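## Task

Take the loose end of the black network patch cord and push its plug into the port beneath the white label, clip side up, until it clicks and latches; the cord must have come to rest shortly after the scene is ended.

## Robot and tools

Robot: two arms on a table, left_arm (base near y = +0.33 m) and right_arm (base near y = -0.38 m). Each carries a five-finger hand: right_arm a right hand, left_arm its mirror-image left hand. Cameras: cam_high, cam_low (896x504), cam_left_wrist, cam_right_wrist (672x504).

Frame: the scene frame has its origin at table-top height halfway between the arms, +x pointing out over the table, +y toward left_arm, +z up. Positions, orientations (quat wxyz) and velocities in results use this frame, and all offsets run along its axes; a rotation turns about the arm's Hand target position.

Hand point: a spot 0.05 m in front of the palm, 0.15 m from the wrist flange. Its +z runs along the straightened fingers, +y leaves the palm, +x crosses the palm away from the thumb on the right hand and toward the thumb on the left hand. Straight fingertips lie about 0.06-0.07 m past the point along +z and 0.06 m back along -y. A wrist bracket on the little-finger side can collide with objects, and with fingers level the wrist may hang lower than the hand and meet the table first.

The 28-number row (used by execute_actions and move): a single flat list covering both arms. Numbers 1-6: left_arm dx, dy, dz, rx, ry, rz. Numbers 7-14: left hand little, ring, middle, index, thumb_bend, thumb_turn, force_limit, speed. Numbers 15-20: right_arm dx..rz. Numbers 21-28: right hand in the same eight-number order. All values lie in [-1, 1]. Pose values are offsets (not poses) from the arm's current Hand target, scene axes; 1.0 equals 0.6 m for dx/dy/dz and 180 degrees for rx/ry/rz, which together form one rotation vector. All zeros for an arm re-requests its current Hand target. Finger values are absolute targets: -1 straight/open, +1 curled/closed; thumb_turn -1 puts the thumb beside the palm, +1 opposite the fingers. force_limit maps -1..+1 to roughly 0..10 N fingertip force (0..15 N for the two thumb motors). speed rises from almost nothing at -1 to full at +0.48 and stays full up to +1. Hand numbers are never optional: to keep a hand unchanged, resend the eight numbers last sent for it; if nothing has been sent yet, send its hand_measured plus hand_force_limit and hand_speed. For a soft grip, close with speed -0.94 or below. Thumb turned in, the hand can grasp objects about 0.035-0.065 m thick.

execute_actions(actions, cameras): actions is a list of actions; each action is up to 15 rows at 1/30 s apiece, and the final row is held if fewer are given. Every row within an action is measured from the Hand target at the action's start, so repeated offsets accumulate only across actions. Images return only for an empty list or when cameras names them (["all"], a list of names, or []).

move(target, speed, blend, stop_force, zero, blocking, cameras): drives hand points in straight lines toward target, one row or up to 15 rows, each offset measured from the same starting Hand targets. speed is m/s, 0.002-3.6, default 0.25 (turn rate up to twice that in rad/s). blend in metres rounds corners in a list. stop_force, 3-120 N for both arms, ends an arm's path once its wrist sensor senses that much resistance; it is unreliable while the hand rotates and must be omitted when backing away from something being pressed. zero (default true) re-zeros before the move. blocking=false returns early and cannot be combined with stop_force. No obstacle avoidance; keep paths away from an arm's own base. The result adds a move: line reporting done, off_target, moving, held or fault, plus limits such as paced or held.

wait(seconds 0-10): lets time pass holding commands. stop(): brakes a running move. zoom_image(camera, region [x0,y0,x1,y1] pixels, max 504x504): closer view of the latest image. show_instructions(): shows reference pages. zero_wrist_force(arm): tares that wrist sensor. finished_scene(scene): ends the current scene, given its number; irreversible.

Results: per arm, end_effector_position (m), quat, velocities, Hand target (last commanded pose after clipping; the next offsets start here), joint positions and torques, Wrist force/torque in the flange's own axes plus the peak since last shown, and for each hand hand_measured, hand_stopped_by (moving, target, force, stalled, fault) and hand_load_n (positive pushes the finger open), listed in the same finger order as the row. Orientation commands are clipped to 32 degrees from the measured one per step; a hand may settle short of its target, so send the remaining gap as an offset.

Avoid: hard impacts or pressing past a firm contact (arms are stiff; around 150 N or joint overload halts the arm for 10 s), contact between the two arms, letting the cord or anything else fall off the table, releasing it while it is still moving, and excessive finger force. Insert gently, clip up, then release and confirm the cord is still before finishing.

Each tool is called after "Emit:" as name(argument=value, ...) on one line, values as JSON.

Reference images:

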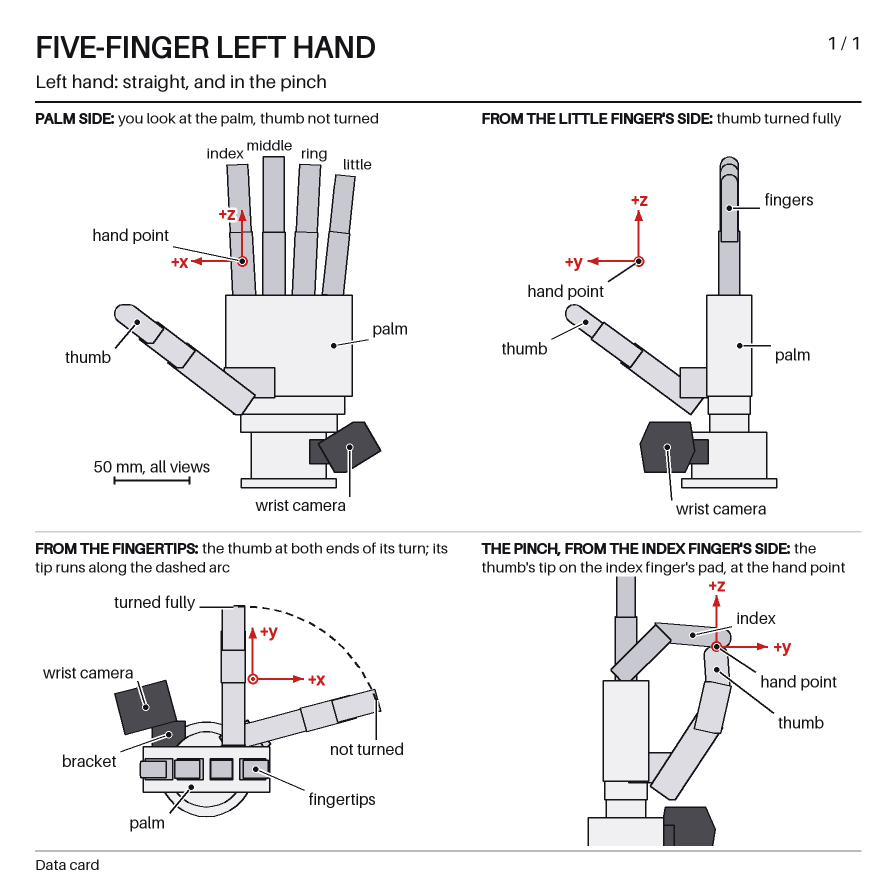

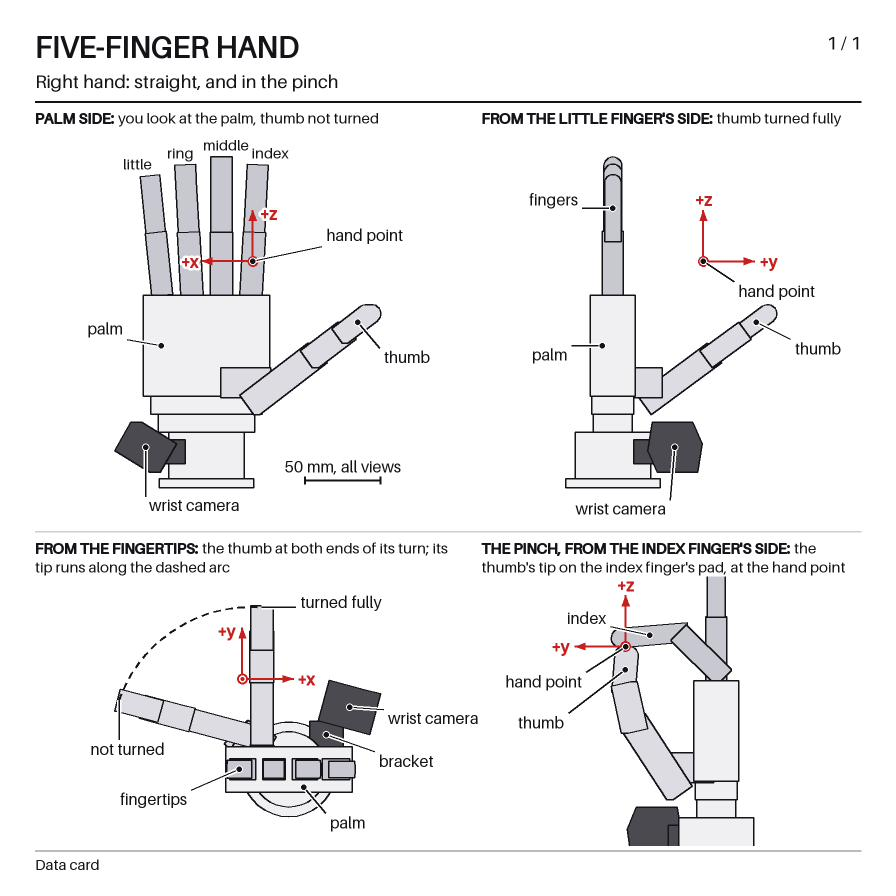

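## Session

Emit:
execute_actions(actions=[])

Scene clock: 0.00 s.
left_arm: end_effector_position=(+0.7577, +0.5068, +0.1748) hand_measured=(-1.000, -1.000, -1.000, -1.000, -1.000, -1.000) hand_load_n=(+0.0, +0.0, +0.0, +0.0, +0.0, +0.0) hand_stopped_by=(target, target, target, target, target, target) hand_force_limit=0.00 hand_speed=-0.80 end_effector_quat_wxyz=(-0.176, +0.947, -0.134, +0.235) | right_arm: end_effector_position=(+0.6413, -0.1086, +0.2783) hand_measured=(-1.000, -1.000, -1.000, -1.000, -1.000, -1.000) hand_load_n=(+0.0, +0.0, +0.0, +0.0, +0.0, +0.0) hand_stopped_by=(target, target, target, target, target, target) hand_force_limit=0.00 hand_speed=-0.80 end_effector_quat_wxyz=(+0.729, -0.578, +0.344, -0.126)
Joint positions: left_arm=[3.62 -2.496 -0.566 2.087 -1.587 2.331] | right_arm=[-0.134 -1.379 1.862 -0.671 0.527 -2.613]
Joint velocities: within noise
Joint torques (N m): no reading
Motor temperatures (°C): left_arm=[30 34 36 38 40 36] | right_arm=[33 30 32 36 37 39]
Wrist force (N): no reading
Wrist torque (N m): no reading
Wrist force, peak (N): no reading
Hand target: left_arm +0.7577, +0.5068, +0.1748; -0.176, +0.947, -0.134, +0.235 | right_arm +0.6413, -0.1086, +0.2783; +0.729, -0.578, +0.344, -0.126

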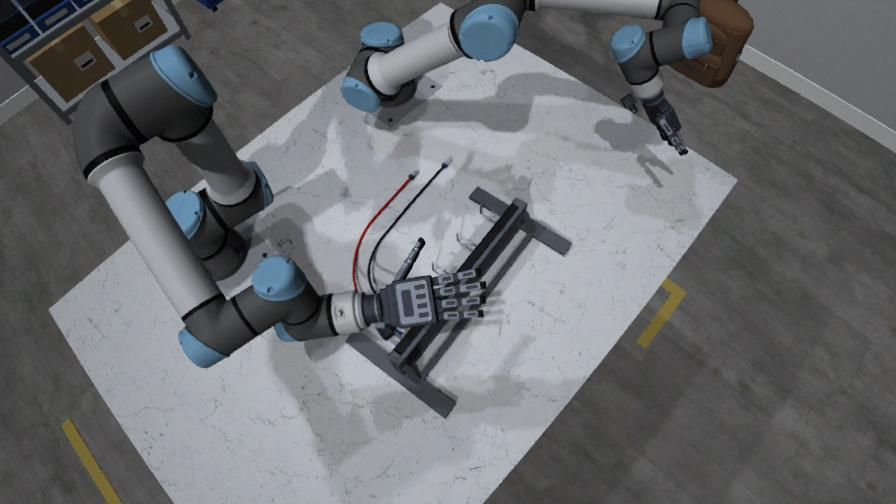

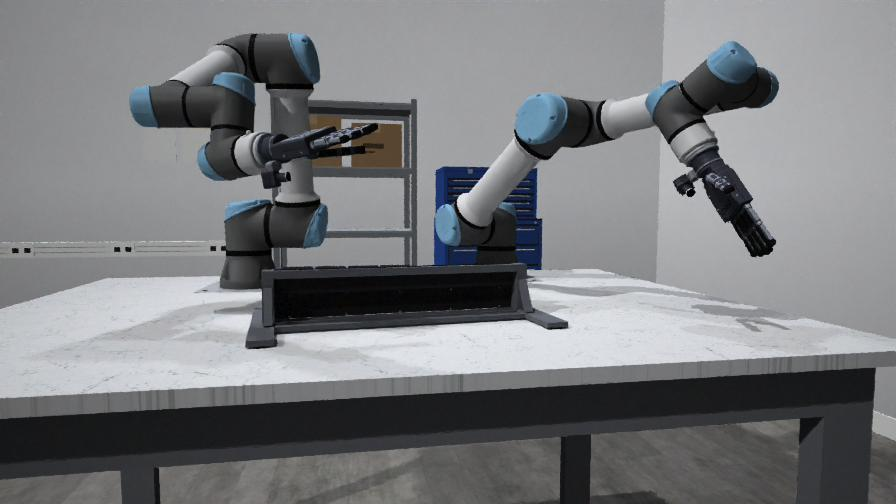

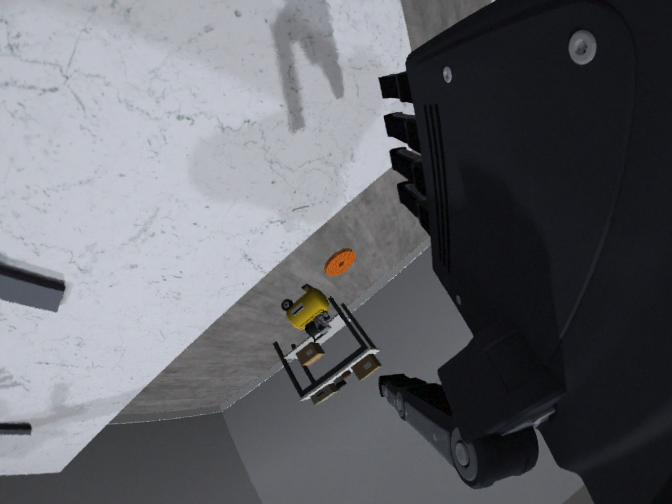

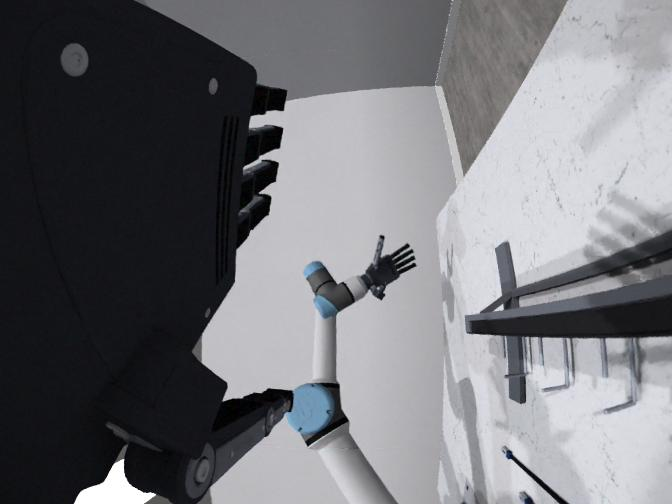

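Emit:
move(target=[0,0,0,0,0,0,-1,-1,-1,-1,-1,-1,0,-0.8,-0.519,0.264,0.036,-0.191,0.1316,-0.2376,-1,-1,-1,-1,-1,-1,0,-0.8], speed=0.35, cameras=["cam_high","cam_right_wrist"])

Scene clock: 5.07 s.
left_arm: end_effector_position=(+0.7577, +0.5068, +0.1748) hand_measured=(-1.000, -1.000, -1.000, -1.000, -1.000, -1.000) hand_load_n=(+0.0, +0.0, +0.0, +0.0, +0.0, -0.5) hand_stopped_by=(target, target, target, target, target, target) hand_force_limit=0.00 hand_speed=-0.80 end_effector_quat_wxyz=(-0.176, +0.947, -0.134, +0.235) | right_arm: end_effector_position=(+0.3299, +0.0498, +0.2999) hand_measured=(-1.000, -1.000, -1.000, -1.000, -1.000, -1.000) hand_load_n=(+0.0, +0.0, +0.0, +0.0, +0.0, +0.0) hand_stopped_by=(target, target, target, target, target, target) hand_force_limit=0.00 hand_speed=-0.80 end_effector_quat_wxyz=(-0.354, +0.613, -0.612, +0.353)
Joint positions: left_arm=[3.62 -2.496 -0.566 2.087 -1.587 2.331] | right_arm=[1.066 -1.401 1.495 0.735 2.395 -2.466]
Joint torques (N m): left_arm=[-1.36 59.64 17.99 -1.07 0.18 -0.01] | right_arm=[11.24 -17.7 -28.11 2.43 2.26 1.26]
Wrist force (N): left_arm=[-0.4 0.0 0.1] | right_arm=[0.4 0.5 -1.3]
Wrist torque (N m): left_arm=[0.00 0.05 -0.02] | right_arm=[0.30 0.09 0.11]
Wrist force, peak (N): left_arm=[0.0 -0.4 -0.2] | right_arm=[0.4 0.8 -2.1]
Hand target: left_arm +0.7577, +0.5068, +0.1748; -0.176, +0.947, -0.134, +0.235 | right_arm +0.3299, +0.0498, +0.2999; -0.353, +0.613, -0.612, +0.353
Off the commanded pose: left_arm 0.000 m, 0 deg | right_arm 0.000 m, 0 deg.
move: done
Images, in order (width x height): cam_high 896x504, cam_right_wrist 672x504.

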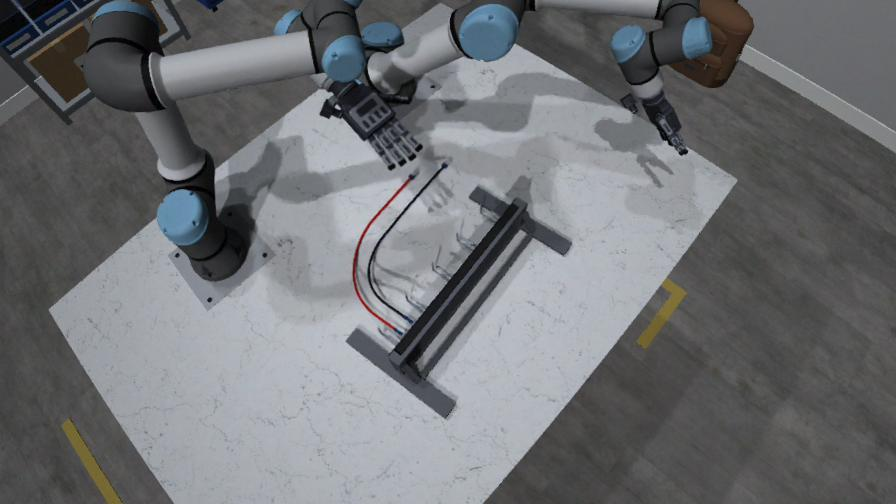

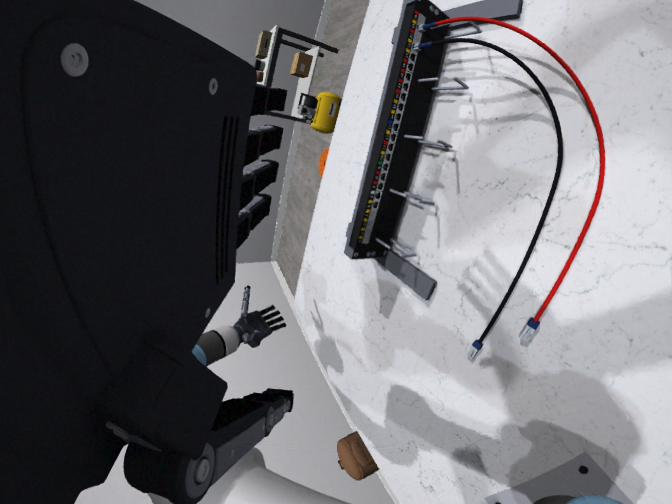

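Emit:
zoom_image(camera="cam_right_wrist", region=[340, 0, 460, 130])

Emit:
zoom_image(camera="cam_right_wrist", region=[340, 120, 440, 260])

Emit:
zoom_image(camera="cam_right_wrist", region=[455, 305, 555, 375])

Scaled by 3.877 from the camera's 672x504 image, which has a finer 960x720 frame.

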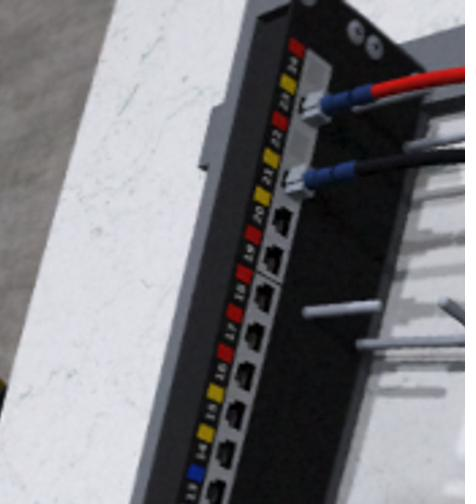

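Scaled by 3.600 from the camera's 672x504 image, which has a finer 960x720 frame.

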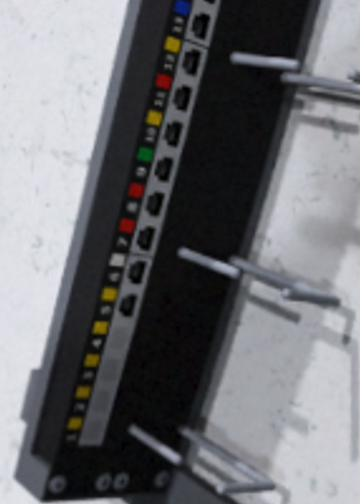

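Scaled by 5.040 from the camera's 672x504 image, which has a finer 960x720 frame.

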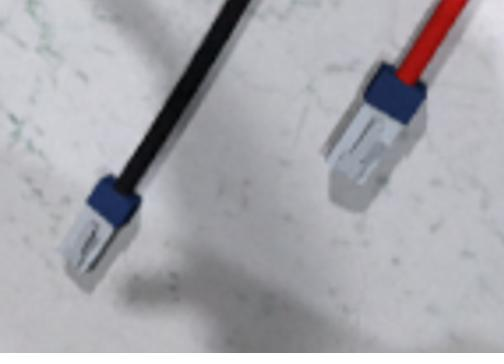

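Emit:
zoom_image(camera="cam_right_wrist", region=[462, 332, 492, 366])

Emit:
zoom_image(camera="cam_right_wrist", region=[515, 310, 550, 350])

Scaled by 14.824 from the camera's 672x504 image, which has a finer 960x720 frame.

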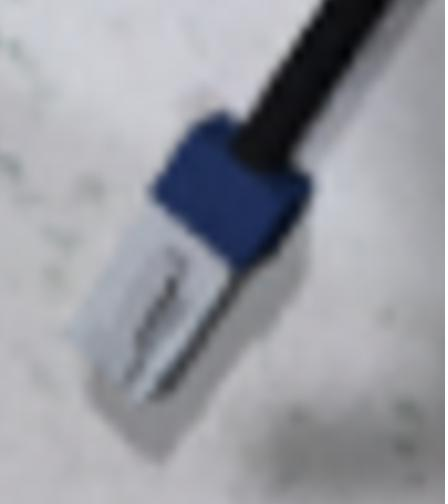

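Scaled by 12.600 from the camera's 672x504 image, which has a finer 960x720 frame.

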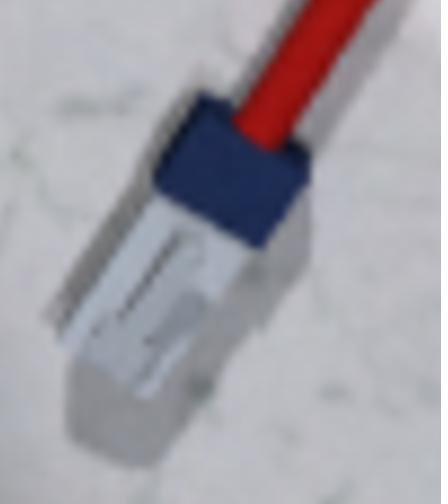

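Emit:
move(target=[[-0.5128,-0.2613,0.2087,-0.0062,0.1965,-0.2904,-1,-1,-1,-1,-1,-1,0,-0.8,-0.1332,-0.833,0.167,0,0.3333,0,-1,-1,-1,-1,-1,-1,0,-0.8],[-0.7512,-0.5497,0.0,-0.0062,0.1965,-0.2904,-1,-1,-1,-1,-1,-1,0,-0.8,-0.1332,-0.833,0.167,0,0.3333,0,-1,-1,-1,-1,-1,-1,0,-0.8]], speed=0.3, blend=0.03, cameras=["all"])

Scene clock: 10.47 s.
left_arm: end_effector_position=(+0.3071, +0.1771, +0.1748) hand_measured=(-1.000, -1.000, -1.000, -1.000, -1.000, -1.000) hand_load_n=(+0.0, +0.0, +0.5, +0.0, +0.0, +0.0) hand_stopped_by=(target, target, target, target, target, target) hand_force_limit=0.00 hand_speed=-0.80 end_effector_quat_wxyz=(+0.000, +0.819, -0.574, +0.000) | right_arm: end_effector_position=(+0.2500, -0.4500, +0.4001) hand_measured=(-1.000, -1.000, -1.000, -1.000, -1.000, -1.000) hand_load_n=(+0.0, +0.0, +0.0, +0.0, +0.0, +0.0) hand_stopped_by=(target, target, target, target, target, target) hand_force_limit=0.00 hand_speed=-0.80 end_effector_quat_wxyz=(+0.000, +0.707, -0.707, +0.000)
Joint positions: left_arm=[3.237 -1.805 -1.731 1.966 -1.571 2.884] | right_arm=[-0.813 -1.673 1.507 1.738 1.571 -4.008]
Joint torques (N m): left_arm=[-12.07 38.97 8.57 -0.52 -1.6 -1.68] | right_arm=[-12.89 -2.85 -25.56 4.41 -0.63 -1.57]
Wrist force (N): left_arm=[-0.1 0.2 -0.3] | right_arm=[0.1 1.5 -2.5]
Wrist torque (N m): left_arm=[-0.03 0.03 0.10] | right_arm=[0.53 0.23 0.30]
Wrist force, peak (N): left_arm=[0.1 1.4 0.4] | right_arm=[1.4 1.7 -2.6]
Hand target: left_arm +0.3070, +0.1770, +0.1748; +0.000, +0.819, -0.574, +0.000 | right_arm +0.2500, -0.4500, +0.4001; +0.000, +0.707, -0.707, +0.000
Off the commanded pose: left_arm 0.000 m, 0 deg | right_arm 0.000 m, 0 deg.
move: done

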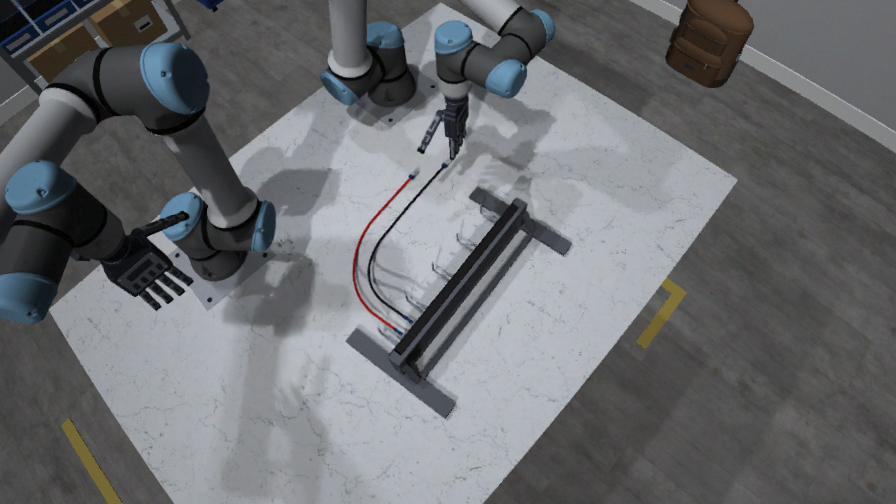

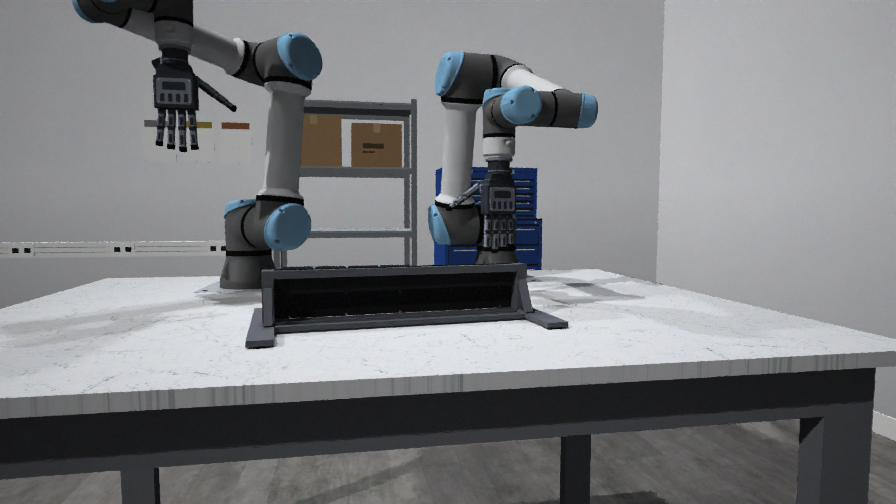

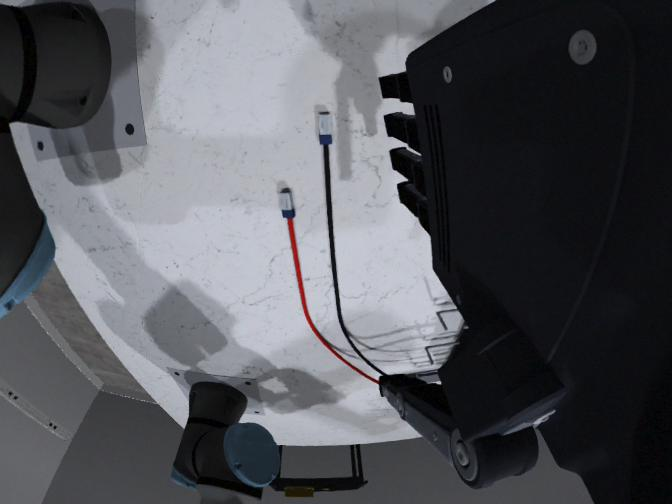

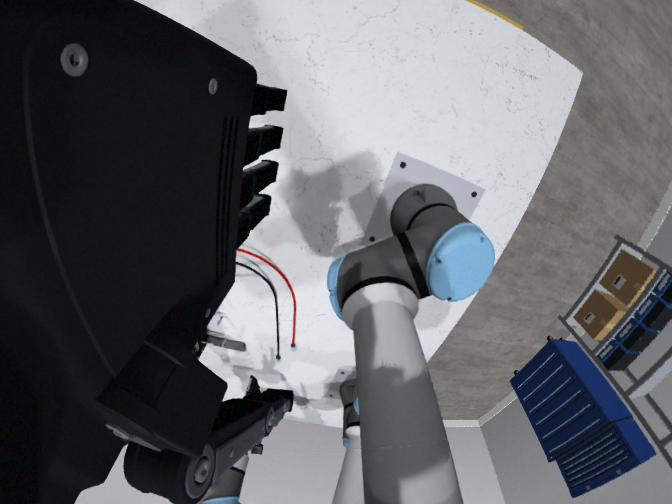

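Emit:
move(target=[0,0,-0.167,0,0,0,-1,-1,-1,-1,-1,-1,0,-0.8,0,0,0,0,0,0,-1,-1,-1,-1,-1,-1,0,-0.8], speed=0.12, cameras=["cam_left_wrist"])

Scene clock: 12.50 s.
left_arm: end_effector_position=(+0.3070, +0.1770, +0.0747) hand_measured=(-1.000, -1.000, -1.000, -1.000, -1.000, -1.000) hand_load_n=(+0.0, +0.0, +0.0, +0.0, +0.0, +0.0) hand_stopped_by=(target, target, target, target, target, target) hand_force_limit=0.00 hand_speed=-0.80 end_effector_quat_wxyz=(+0.000, +0.819, -0.574, +0.000) | right_arm: end_effector_position=(+0.2500, -0.4500, +0.4001) hand_measured=(-1.000, -1.000, -1.000, -1.000, -1.000, -1.000) hand_load_n=(+0.0, +0.0, +0.0, +0.0, +0.0, +0.0) hand_stopped_by=(target, target, target, target, target, target) hand_force_limit=0.00 hand_speed=-0.80 end_effector_quat_wxyz=(+0.000, +0.707, -0.707, +0.000)
Joint positions: left_arm=[3.237 -1.925 -1.862 2.217 -1.571 2.884] | right_arm=[-0.813 -1.673 1.507 1.738 1.571 -4.008]
Joint torques (N m): left_arm=[-10.46 21.76 4.01 -0.85 1.73 -1.87] | right_arm=[-12.71 -3.25 -26.05 4.44 -0.84 -1.61]
Wrist force (N): left_arm=[-0.5 0.6 0.0] | right_arm=[0.0 1.6 -2.3]
Wrist torque (N m): left_arm=[0.01 0.09 0.07] | right_arm=[0.55 0.23 0.29]
Wrist force, peak (N): left_arm=[-0.2 0.2 -1.1] | right_arm=[0.1 2.1 -2.7]
Hand target: left_arm +0.3070, +0.1770, +0.0746; +0.000, +0.819, -0.574, +0.000 | right_arm +0.2500, -0.4500, +0.4001; +0.000, +0.707, -0.707, +0.000
Off the commanded pose: left_arm 0.000 m, 0 deg | right_arm 0.000 m, 0 deg.
move: done
Images, in order (width x height): cam_left_wrist 672x504.

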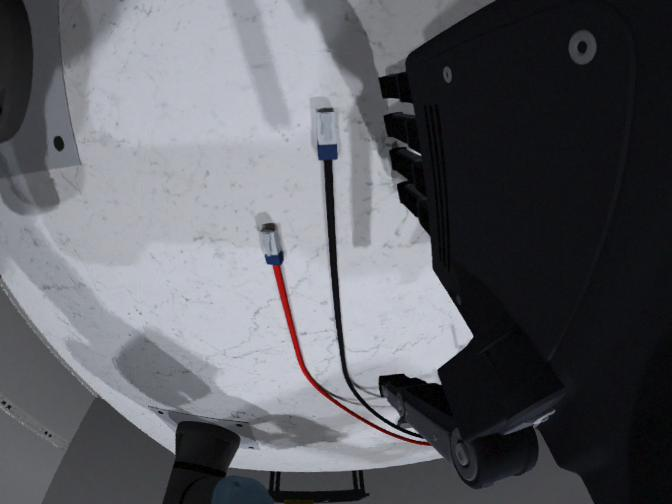

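Emit:
move(target=[-0.17,0,0,0,0,0,-1,-1,-1,-1,-1,-1,0,-0.8,0,0,0,0,0,0,-1,-1,-1,-1,-1,-1,0,-0.8], speed=0.08, cameras=["cam_left_wrist"])

Scene clock: 14.53 s.
left_arm: end_effector_position=(+0.2051, +0.1770, +0.0746) hand_measured=(-1.000, -1.000, -1.000, -1.000, -1.000, -1.000) hand_load_n=(+0.0, +0.0, +0.0, +0.0, +0.0, +0.0) hand_stopped_by=(target, target, target, target, target, target) hand_force_limit=0.00 hand_speed=-0.80 end_effector_quat_wxyz=(+0.000, +0.819, -0.574, +0.000) | right_arm: end_effector_position=(+0.2500, -0.4500, +0.4001) hand_measured=(-1.000, -1.000, -1.000, -1.000, -1.000, -1.000) hand_load_n=(+0.0, +0.0, +0.0, +0.0, +0.0, +0.0) hand_stopped_by=(target, target, target, target, target, target) hand_force_limit=0.00 hand_speed=-0.80 end_effector_quat_wxyz=(+0.000, +0.707, -0.707, +0.000)
Joint positions: left_arm=[3.272 -1.711 -2.15 2.291 -1.571 2.919] | right_arm=[-0.813 -1.673 1.507 1.738 1.571 -4.008]
Joint torques (N m): left_arm=[10.02 32.78 5.9 -0.73 1.71 2.04] | right_arm=[-13.34 -2.71 -25.65 4.25 -0.81 -1.7]
Wrist force (N): left_arm=[-0.5 0.5 -0.1] | right_arm=[0.0 2.0 -2.4]
Wrist torque (N m): left_arm=[0.03 0.08 -0.12] | right_arm=[0.62 0.25 0.30]
Wrist force, peak (N): left_arm=[-0.7 0.8 -0.1] | right_arm=[0.1 1.9 -2.8]
Hand target: left_arm +0.2050, +0.1770, +0.0746; +0.000, +0.819, -0.574, +0.000 | right_arm +0.2500, -0.4500, +0.4001; +0.000, +0.707, -0.707, +0.000
Off the commanded pose: left_arm 0.000 m, 0 deg | right_arm 0.000 m, 0 deg.
move: done
Images, in order (width x height): cam_left_wrist 672x504.

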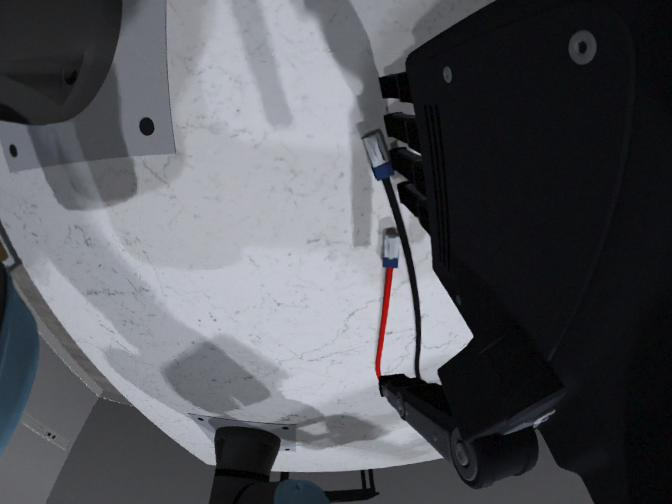

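Emit:
move(target=[[0.05,0.01,0,0,0,0,-1,-1,-1,-1,-1,-1,0,-0.8,0,0,0,0,0,0,-1,-1,-1,-1,-1,-1,0,-0.8],[0.1,0.02,0.15,0,0,0,-1,-1,-1,-1,-1,-1,0,-0.8,0,0,0,0,0,0,-1,-1,-1,-1,-1,-1,0,-0.8],[0.45,0.17,0.4,0.171,-0.47,0,-1,-1,-1,-1,-1,-1,0,-0.8,0,0,0,0,0,0,-1,-1,-1,-1,-1,-1,0,-0.8]], speed=[0.08,0.15,0.4], blend=[0.01,0.03,0], cameras=["cam_high"])

Scene clock: 19.47 s.
left_arm: end_effector_position=(+0.4750, +0.2790, +0.3146) hand_measured=(-1.000, -1.000, -1.000, -1.000, -1.000, -1.000) hand_load_n=(+0.0, +0.0, +0.0, +0.0, +0.0, -0.5) hand_stopped_by=(target, target, target, target, target, target) hand_force_limit=0.00 hand_speed=-0.80 end_effector_quat_wxyz=(+0.580, -0.579, +0.405, -0.406) | right_arm: end_effector_position=(+0.2500, -0.4500, +0.4001) hand_measured=(-1.000, -1.000, -1.000, -1.000, -1.000, -1.000) hand_load_n=(+0.0, +0.0, +0.0, +0.0, +0.0, +0.0) hand_stopped_by=(target, target, target, target, target, target) hand_force_limit=0.00 hand_speed=-0.80 end_effector_quat_wxyz=(+0.000, +0.707, -0.707, +0.000)
Joint positions: left_arm=[3.267 -1.212 -2.151 3.364 -1.799 3.142] | right_arm=[-0.813 -1.673 1.507 1.738 1.571 -4.008]
Joint torques (N m): left_arm=[9.47 -2.76 12.58 3.61 2.29 2.1] | right_arm=[-12.08 -3.6 -25.95 4.21 -0.85 -1.45]
Wrist force (N): left_arm=[-0.6 0.4 0.7] | right_arm=[0.1 2.0 -2.2]
Wrist torque (N m): left_arm=[0.22 0.12 -0.08] | right_arm=[0.60 0.23 0.31]
Wrist force, peak (N): left_arm=[-1.1 1.3 -0.4] | right_arm=[-0.1 1.9 -2.8]
Hand target: left_arm +0.4750, +0.2790, +0.3146; +0.580, -0.579, +0.405, -0.406 | right_arm +0.2500, -0.4500, +0.4001; +0.000, +0.707, -0.707, +0.000
Off the commanded pose: left_arm 0.000 m, 0 deg | right_arm 0.000 m, 0 deg.
move: done
Images, in order (width x height): cam_high 896x504.

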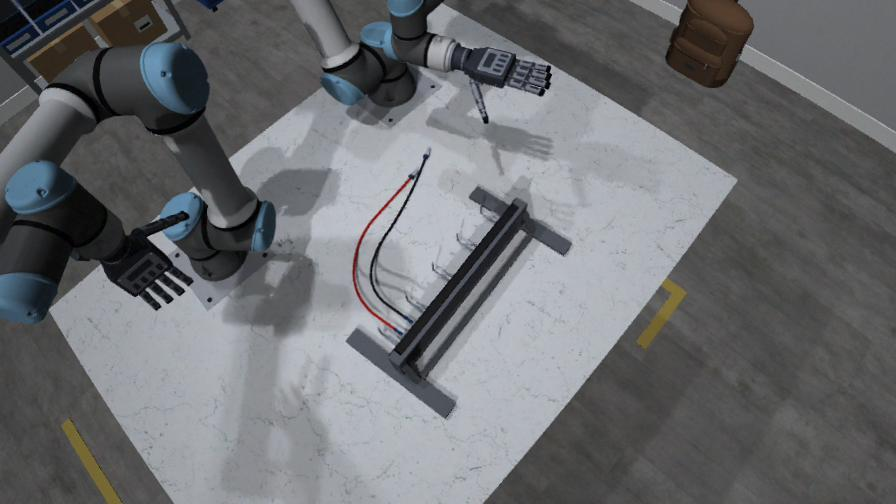

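Emit:
move(target=[[-0.042,-0.065,0,0,0,0.5055,-1,-1,-1,-0.3,-0.205,0.75,0,-0.3,0,0,0,0,0,0,-1,-1,-1,-1,-1,-1,0,-0.8],[-0.2417,-0.0483,-0.1577,0,0,-0.9889,-1,-1,-1,-0.3,-0.205,0.75,0,-0.3,0,0,0,0,0,0,-1,-1,-1,-1,-1,-1,0,-0.8]], speed=0.45, blend=0.03, cameras=["cam_high","cam_left_wrist"])

Scene clock: 24.03 s.
left_arm: end_effector_position=(+0.3301, +0.2500, +0.2200) hand_measured=(-1.000, -1.000, -1.000, -0.300, -0.206, +0.750) hand_load_n=(+0.0, +0.0, +0.0, +0.0, +0.0, +0.0) hand_stopped_by=(target, target, target, target, target, target) hand_force_limit=0.00 hand_speed=-0.30 end_effector_quat_wxyz=(-0.396, +0.395, +0.586, -0.587) | right_arm: end_effector_position=(+0.2500, -0.4500, +0.4001) hand_measured=(-1.000, -1.000, -1.000, -1.000, -1.000, -1.000) hand_load_n=(+0.0, +0.0, +0.0, -0.5, +0.0, +0.0) hand_stopped_by=(target, target, target, target, target, target) hand_force_limit=0.00 hand_speed=-0.80 end_effector_quat_wxyz=(+0.000, +0.707, -0.707, +0.000)
Joint positions: left_arm=[3.354 -2.101 -1.432 3.532 -4.888 3.142] | right_arm=[-0.813 -1.673 1.507 1.738 1.571 -4.008]
Joint torques (N m): left_arm=[9.4 52.81 7.91 0.23 -2.22 -1.64] | right_arm=[-13.07 -2.96 -26.4 4.08 -0.81 -1.59]
Wrist force (N): left_arm=[-0.4 0.6 0.8] | right_arm=[-0.2 1.9 -2.5]
Wrist torque (N m): left_arm=[0.25 0.11 0.12] | right_arm=[0.60 0.28 0.29]
Wrist force, peak (N): left_arm=[-0.9 0.5 1.2] | right_arm=[0.2 1.9 -2.7]
Hand target: left_arm +0.3300, +0.2500, +0.2200; -0.396, +0.395, +0.586, -0.587 | right_arm +0.2500, -0.4500, +0.4001; +0.000, +0.707, -0.707, +0.000
Off the commanded pose: left_arm 0.000 m, 0 deg | right_arm 0.000 m, 0 deg.
move: done
Images, in order (width x height): cam_high 896x504, cam_left_wrist 672x504.

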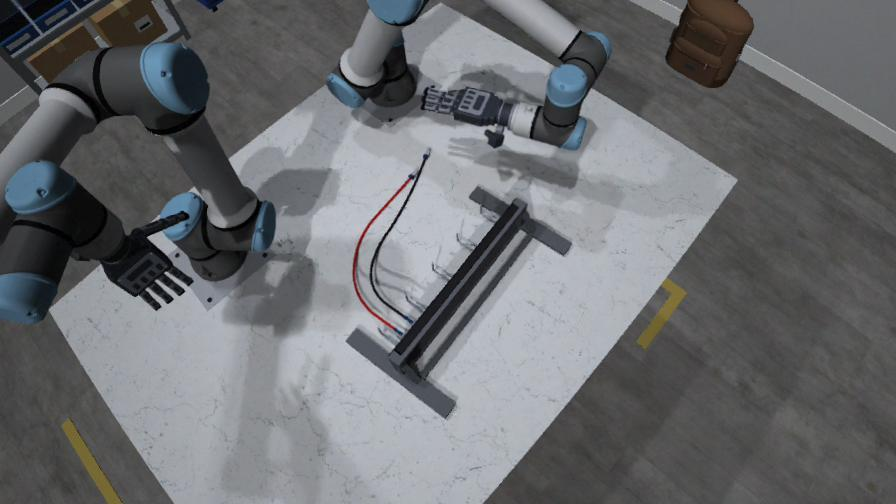

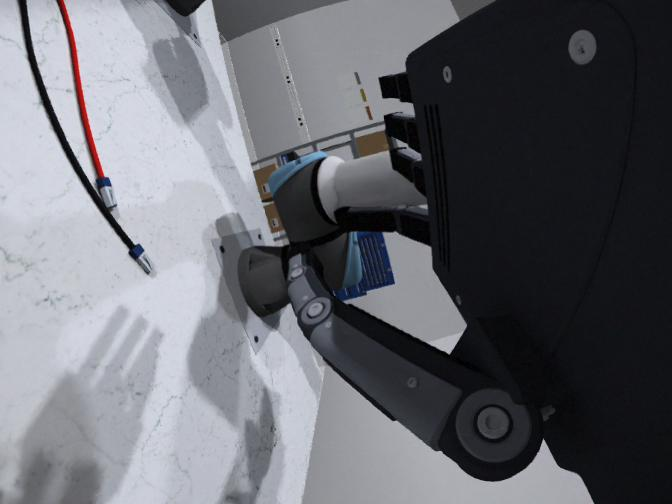

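Emit:
move(target=[-0.1817,-0.0517,-0.25,0.025,-0.0618,0,-1,-1,-1,-0.3,-0.205,0.75,0,-0.3,0,0,0,0,0,0,-1,-1,-1,-1,-1,-1,0,-0.8], speed=0.2, cameras=["cam_left_wrist"])

Emit:
zoom_image(camera="cam_left_wrist", region=[220, 200, 370, 350])

Scene clock: 26.03 s.
left_arm: end_effector_position=(+0.2210, +0.2190, +0.0700) hand_measured=(-1.000, -1.000, -1.000, -0.300, -0.206, +0.750) hand_load_n=(+0.0, -0.5, +0.0, +0.0, +0.0, +0.0) hand_stopped_by=(target, target, target, target, target, target) hand_force_limit=0.00 hand_speed=-0.30 end_effector_quat_wxyz=(-0.352, +0.434, +0.644, -0.522) | right_arm: end_effector_position=(+0.2500, -0.4500, +0.4001) hand_measured=(-1.000, -1.000, -1.000, -1.000, -1.000, -1.000) hand_load_n=(+0.0, +0.0, +0.0, +0.0, +0.0, +0.0) hand_stopped_by=(target, target, target, target, target, target) hand_force_limit=0.00 hand_speed=-0.80 end_effector_quat_wxyz=(+0.000, +0.707, -0.707, +0.000)
Joint positions: left_arm=[3.329 -1.943 -1.995 4.15 -4.909 3.1] | right_arm=[-0.813 -1.673 1.507 1.738 1.571 -4.008]
Joint torques (N m): left_arm=[-11.21 42.7 4.39 0.75 -2.02 -1.88] | right_arm=[-12.32 -4.02 -25.15 4.37 -0.69 -1.4]
Wrist force (N): left_arm=[-0.6 0.4 0.5] | right_arm=[0.4 1.5 -2.5]
Wrist torque (N m): left_arm=[0.21 0.13 0.11] | right_arm=[0.54 0.18 0.32]
Wrist force, peak (N): left_arm=[-0.4 0.9 1.5] | right_arm=[-0.1 2.0 -2.8]
Hand target: left_arm +0.2210, +0.2190, +0.0700; -0.352, +0.434, +0.644, -0.522 | right_arm +0.2500, -0.4500, +0.4001; +0.000, +0.707, -0.707, +0.000
Off the commanded pose: left_arm 0.000 m, 0 deg | right_arm 0.000 m, 0 deg.
move: done
Images, in order (width x height): cam_left_wrist 672x504.

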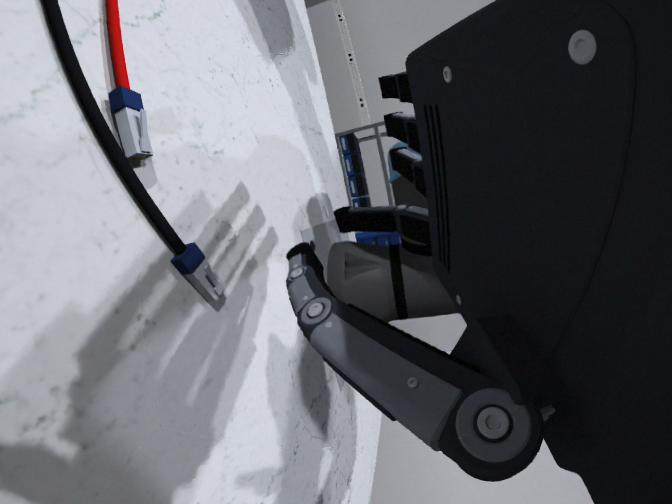

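Scaled by 3.360 from the camera's 672x504 image, which has a finer 960x720 frame.

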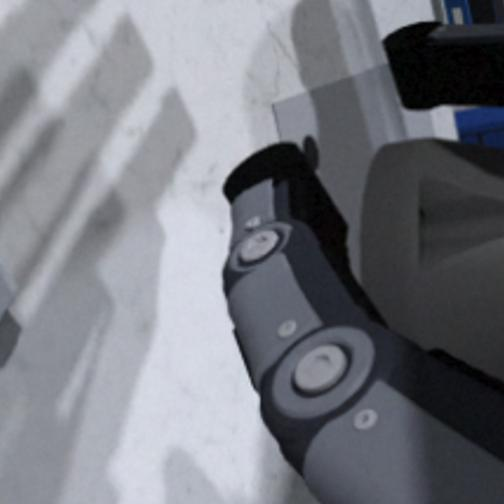

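Emit:
move(target=[0.0447,-0.0175,-0.0417,0,0,0.0278,-1,-1,-1,-0.3,-0.205,0.75,0,-0.3,0,0,0,0,0,0,-1,-1,-1,-1,-1,-1,0,-0.8], speed=0.1, cameras=["cam_left_wrist"])

Emit:
zoom_image(camera="cam_left_wrist", region=[220, 200, 370, 350])

Scene clock: 27.50 s.
left_arm: end_effector_position=(+0.2477, +0.2085, +0.0450) hand_measured=(-1.000, -1.000, -1.000, -0.300, -0.206, +0.750) hand_load_n=(+0.0, +0.0, +0.0, +0.0, +0.0, +0.0) hand_stopped_by=(target, target, target, target, target, target) hand_force_limit=0.00 hand_speed=-0.30 end_effector_quat_wxyz=(-0.329, +0.406, +0.662, -0.537) | right_arm: end_effector_position=(+0.2500, -0.4500, +0.4001) hand_measured=(-1.000, -1.000, -1.000, -1.000, -1.000, -1.000) hand_load_n=(+0.0, +0.0, +0.0, +0.0, +0.0, +0.0) hand_stopped_by=(target, target, target, target, target, target) hand_force_limit=0.00 hand_speed=-0.80 end_effector_quat_wxyz=(+0.000, +0.707, -0.707, +0.000)
Joint positions: left_arm=[3.34 -2.025 -1.954 4.195 -4.983 3.083] | right_arm=[-0.813 -1.673 1.507 1.738 1.571 -4.008]
Joint torques (N m): left_arm=[9.65 24.4 20.56 0.62 -2.4 -1.98] | right_arm=[-13.08 -3.12 -26.31 4.07 -0.58 -1.4]
Wrist force (N): left_arm=[-0.6 0.5 0.6] | right_arm=[0.3 2.0 -2.2]
Wrist torque (N m): left_arm=[0.21 0.13 0.11] | right_arm=[0.60 0.20 0.32]
Wrist force, peak (N): left_arm=[-0.6 0.7 0.7] | right_arm=[0.1 1.6 -2.9]
Hand target: left_arm +0.2478, +0.2085, +0.0449; -0.329, +0.406, +0.662, -0.537 | right_arm +0.2500, -0.4500, +0.4001; +0.000, +0.707, -0.707, +0.000
Off the commanded pose: left_arm 0.000 m, 0 deg | right_arm 0.000 m, 0 deg.
move: done
Images, in order (width x height): cam_left_wrist 672x504.

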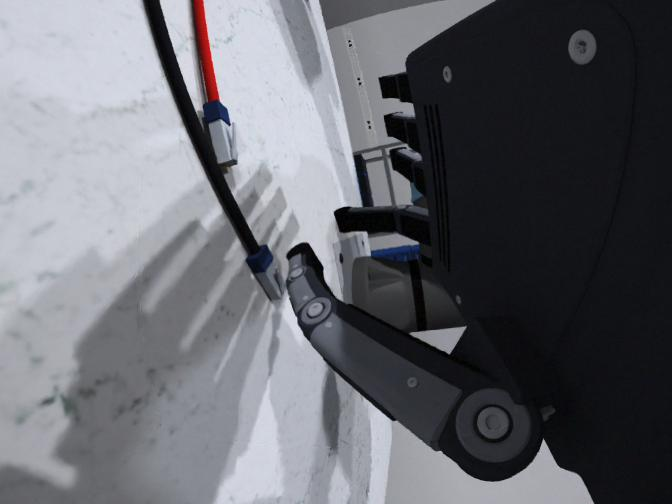

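Scaled by 3.360 from the camera's 672x504 image, which has a finer 960x720 frame.

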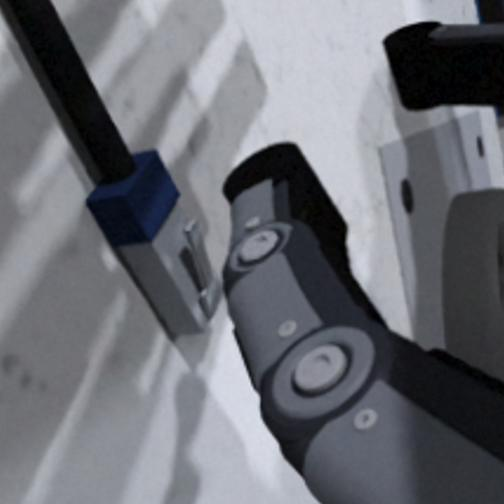

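Emit:
move(target=[0.0077,-0.0078,-0.0415,0,0,0.008,-1,-1,-1,-0.3,-0.205,0.75,0,-0.3,0,0,0,0,0,0,-1,-1,-1,-1,-1,-1,0,-0.8], speed=0.05, cameras=["cam_left_wrist"])

Emit:
zoom_image(camera="cam_left_wrist", region=[260, 210, 360, 310])

Scene clock: 28.97 s.
left_arm: end_effector_position=(+0.2524, +0.2038, +0.0202) hand_measured=(-1.000, -1.000, -1.000, -0.300, -0.206, +0.750) hand_load_n=(+0.0, +0.0, +0.0, +0.0, +0.0, +0.0) hand_stopped_by=(target, target, target, target, target, target) hand_force_limit=0.00 hand_speed=-0.30 end_effector_quat_wxyz=(-0.322, +0.398, +0.667, -0.541) | right_arm: end_effector_position=(+0.2500, -0.4500, +0.4001) hand_measured=(-1.000, -1.000, -1.000, -1.000, -1.000, -1.000) hand_load_n=(+0.0, +0.0, +0.0, +0.0, +0.0, +0.0) hand_stopped_by=(target, target, target, target, target, target) hand_force_limit=0.00 hand_speed=-0.80 end_effector_quat_wxyz=(+0.000, +0.707, -0.707, +0.000)
Joint positions: left_arm=[3.341 -2.078 -1.959 4.254 -5.007 3.077] | right_arm=[-0.813 -1.673 1.507 1.738 1.571 -4.008]
Joint torques (N m): left_arm=[8.21 28.68 2.45 0.46 -2.13 -2.1] | right_arm=[-12.64 -4.09 -24.9 4.22 -0.84 -1.54]
Wrist force (N): left_arm=[-0.5 0.3 0.6] | right_arm=[0.1 1.5 -2.5]
Wrist torque (N m): left_arm=[0.19 0.11 0.13] | right_arm=[0.55 0.23 0.30]
Wrist force, peak (N): left_arm=[-0.8 0.6 0.6] | right_arm=[0.0 2.1 -2.4]
Hand target: left_arm +0.2524, +0.2038, +0.0200; -0.322, +0.398, +0.667, -0.541 | right_arm +0.2500, -0.4500, +0.4001; +0.000, +0.707, -0.707, +0.000
Off the commanded pose: left_arm 0.000 m, 0 deg | right_arm 0.000 m, 0 deg.
move: done
Images, in order (width x height): cam_left_wrist 672x504.

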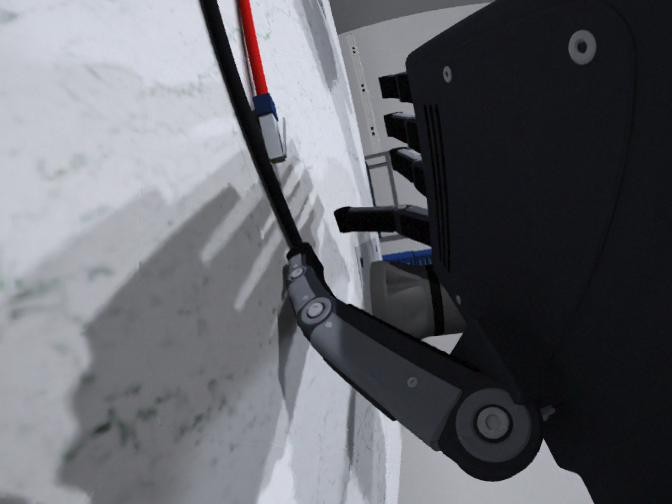

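Scaled by 5.040 from the camera's 672x504 image, which has a finer 960x720 frame.

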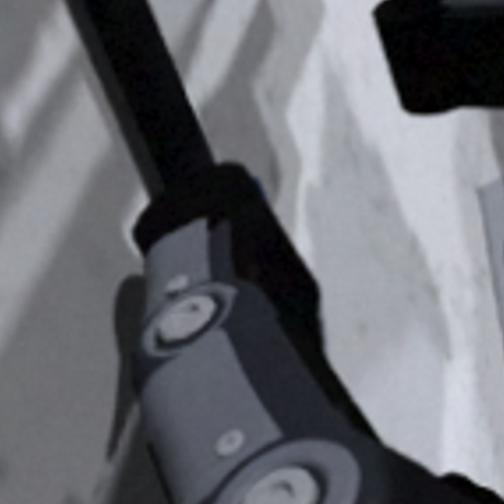

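Emit:
move(target=[0,0,-0.0145,0,0,0,-1,-1,-1,-0.3,-0.205,0.75,0,-0.3,0,0,0,0,0,0,-1,-1,-1,-1,-1,-1,0,-0.8], speed=0.006, stop_force=3, cameras=["cam_left_wrist"])

Emit:
zoom_image(camera="cam_left_wrist", region=[276, 220, 376, 320])

Scene clock: 31.70 s.
left_arm: end_effector_position=(+0.2524, +0.2038, +0.0146) hand_measured=(-1.000, -1.000, -1.000, -0.300, -0.206, +0.750) hand_load_n=(+0.0, -0.5, -0.5, +0.0, -2.0, +0.0) hand_stopped_by=(target, target, target, target, target, target) hand_force_limit=0.00 hand_speed=-0.30 end_effector_quat_wxyz=(-0.322, +0.397, +0.667, -0.541) | right_arm: end_effector_position=(+0.2500, -0.4500, +0.4001) hand_measured=(-1.000, -1.000, -1.000, -1.000, -1.000, -1.000) hand_load_n=(+0.0, +0.0, +0.0, +0.0, -0.5, +0.0) hand_stopped_by=(target, target, target, target, target, target) hand_force_limit=0.00 hand_speed=-0.80 end_effector_quat_wxyz=(+0.000, +0.707, -0.707, +0.000)
Joint positions: left_arm=[3.341 -2.089 -1.961 4.268 -5.007 3.077] | right_arm=[-0.813 -1.673 1.507 1.738 1.571 -4.008]
Joint torques (N m): left_arm=[2.51 45.09 18.22 -2.3 -1.9 -1.33] | right_arm=[-12.44 -4.43 -25.25 4.13 -0.72 -1.38]
Wrist force (N): left_arm=[-0.5 -2.0 -1.0] | right_arm=[0.3 2.1 -2.4]
Wrist torque (N m): left_arm=[0.14 0.11 0.14] | right_arm=[0.63 0.20 0.33]
Wrist force, peak (N): left_arm=[-0.7 -4.3 -2.8] | right_arm=[0.1 1.8 -2.8]
Hand target: left_arm +0.2524, +0.2038, +0.0146; -0.322, +0.398, +0.667, -0.541 (not the last commanded pose) | right_arm +0.2500, -0.4500, +0.4001; +0.000, +0.707, -0.707, +0.000
Off the commanded pose: left_arm 0.003 m, 0 deg | right_arm 0.000 m, 0 deg.
move: contact (left_arm)
Images, in order (width x height): cam_left_wrist 672x504.

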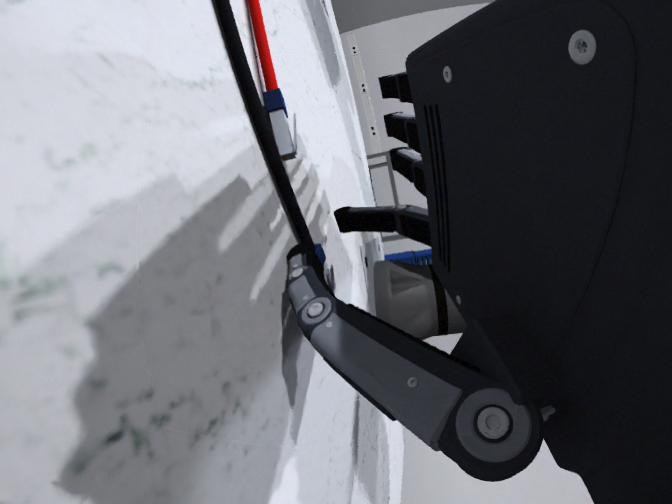

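Scaled by 5.040 from the camera's 672x504 image, which has a finer 960x720 frame.

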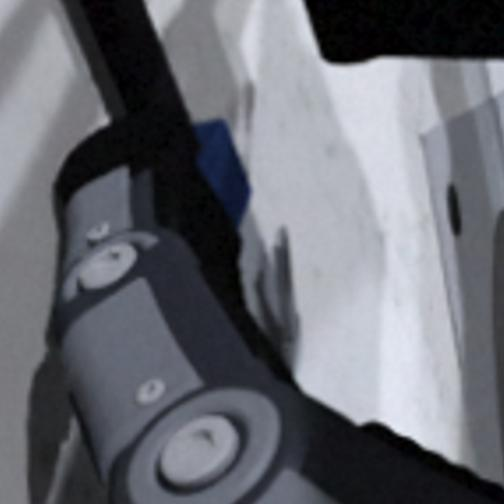

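Emit:
move(target=[0,0,0.0006,0,0,0,-1,-1,-1,0.75,-0.205,0.75,0.95,-0.9,0,0,0,0,0,0,-1,-1,-1,-1,-1,-1,0,-0.8], speed=0.006, cameras=["cam_left_wrist"])

Emit:
zoom_image(camera="cam_left_wrist", region=[276, 220, 376, 320])

Scene clock: 33.60 s.
left_arm: end_effector_position=(+0.2524, +0.2038, +0.0149) hand_measured=(-1.000, -1.000, -1.000, +0.098, -0.206, +0.750) hand_load_n=(+0.0, +0.0, +0.0, +9.5, +1.0, -1.0) hand_stopped_by=(target, target, target, force, target, target) hand_force_limit=0.95 hand_speed=-0.90 end_effector_quat_wxyz=(-0.322, +0.397, +0.667, -0.541) | right_arm: end_effector_position=(+0.2500, -0.4500, +0.4001) hand_measured=(-1.000, -1.000, -1.000, -1.000, -1.000, -1.000) hand_load_n=(+0.0, +0.0, +0.0, +0.0, +0.0, +0.5) hand_stopped_by=(target, target, target, target, target, target) hand_force_limit=0.00 hand_speed=-0.80 end_effector_quat_wxyz=(+0.000, +0.707, -0.707, +0.000)
Joint positions: left_arm=[3.341 -2.088 -1.961 4.267 -5.007 3.077] | right_arm=[-0.813 -1.673 1.507 1.738 1.571 -4.008]
Joint torques (N m): left_arm=[2.39 47.2 18.33 -0.45 -2.23 -0.98] | right_arm=[-12.91 -3.64 -24.82 3.85 -0.76 -1.36]
Wrist force (N): left_arm=[-0.1 -2.2 1.7] | right_arm=[0.3 1.8 -2.7]
Wrist torque (N m): left_arm=[0.18 0.11 0.14] | right_arm=[0.60 0.21 0.32]
Wrist force, peak (N): left_arm=[-0.4 -3.4 1.2] | right_arm=[-0.1 2.0 -2.6]
Hand target: left_arm +0.2524, +0.2038, +0.0149; -0.322, +0.398, +0.667, -0.541 | right_arm +0.2500, -0.4500, +0.4001; +0.000, +0.707, -0.707, +0.000
Off the commanded pose: left_arm 0.000 m, 0 deg | right_arm 0.000 m, 0 deg.
move: done
Images, in order (width x height): cam_left_wrist 672x504.

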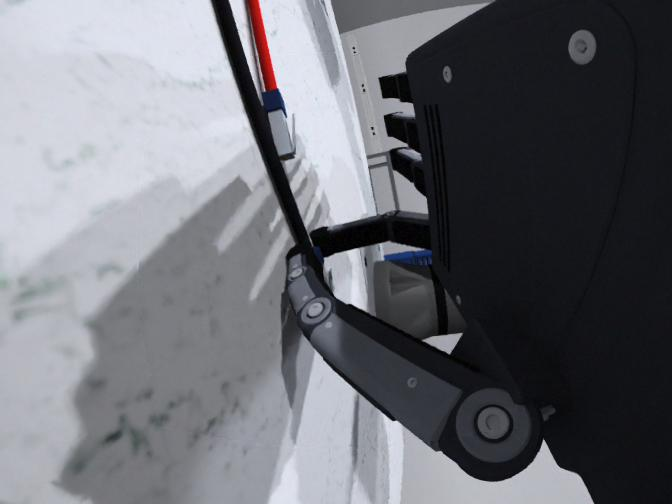

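Scaled by 5.040 from the camera's 672x504 image, which has a finer 960x720 frame.

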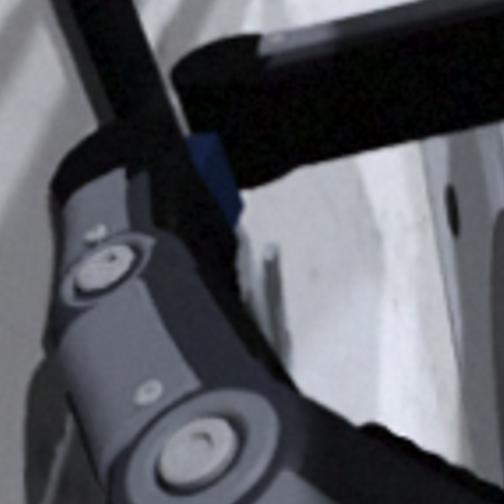

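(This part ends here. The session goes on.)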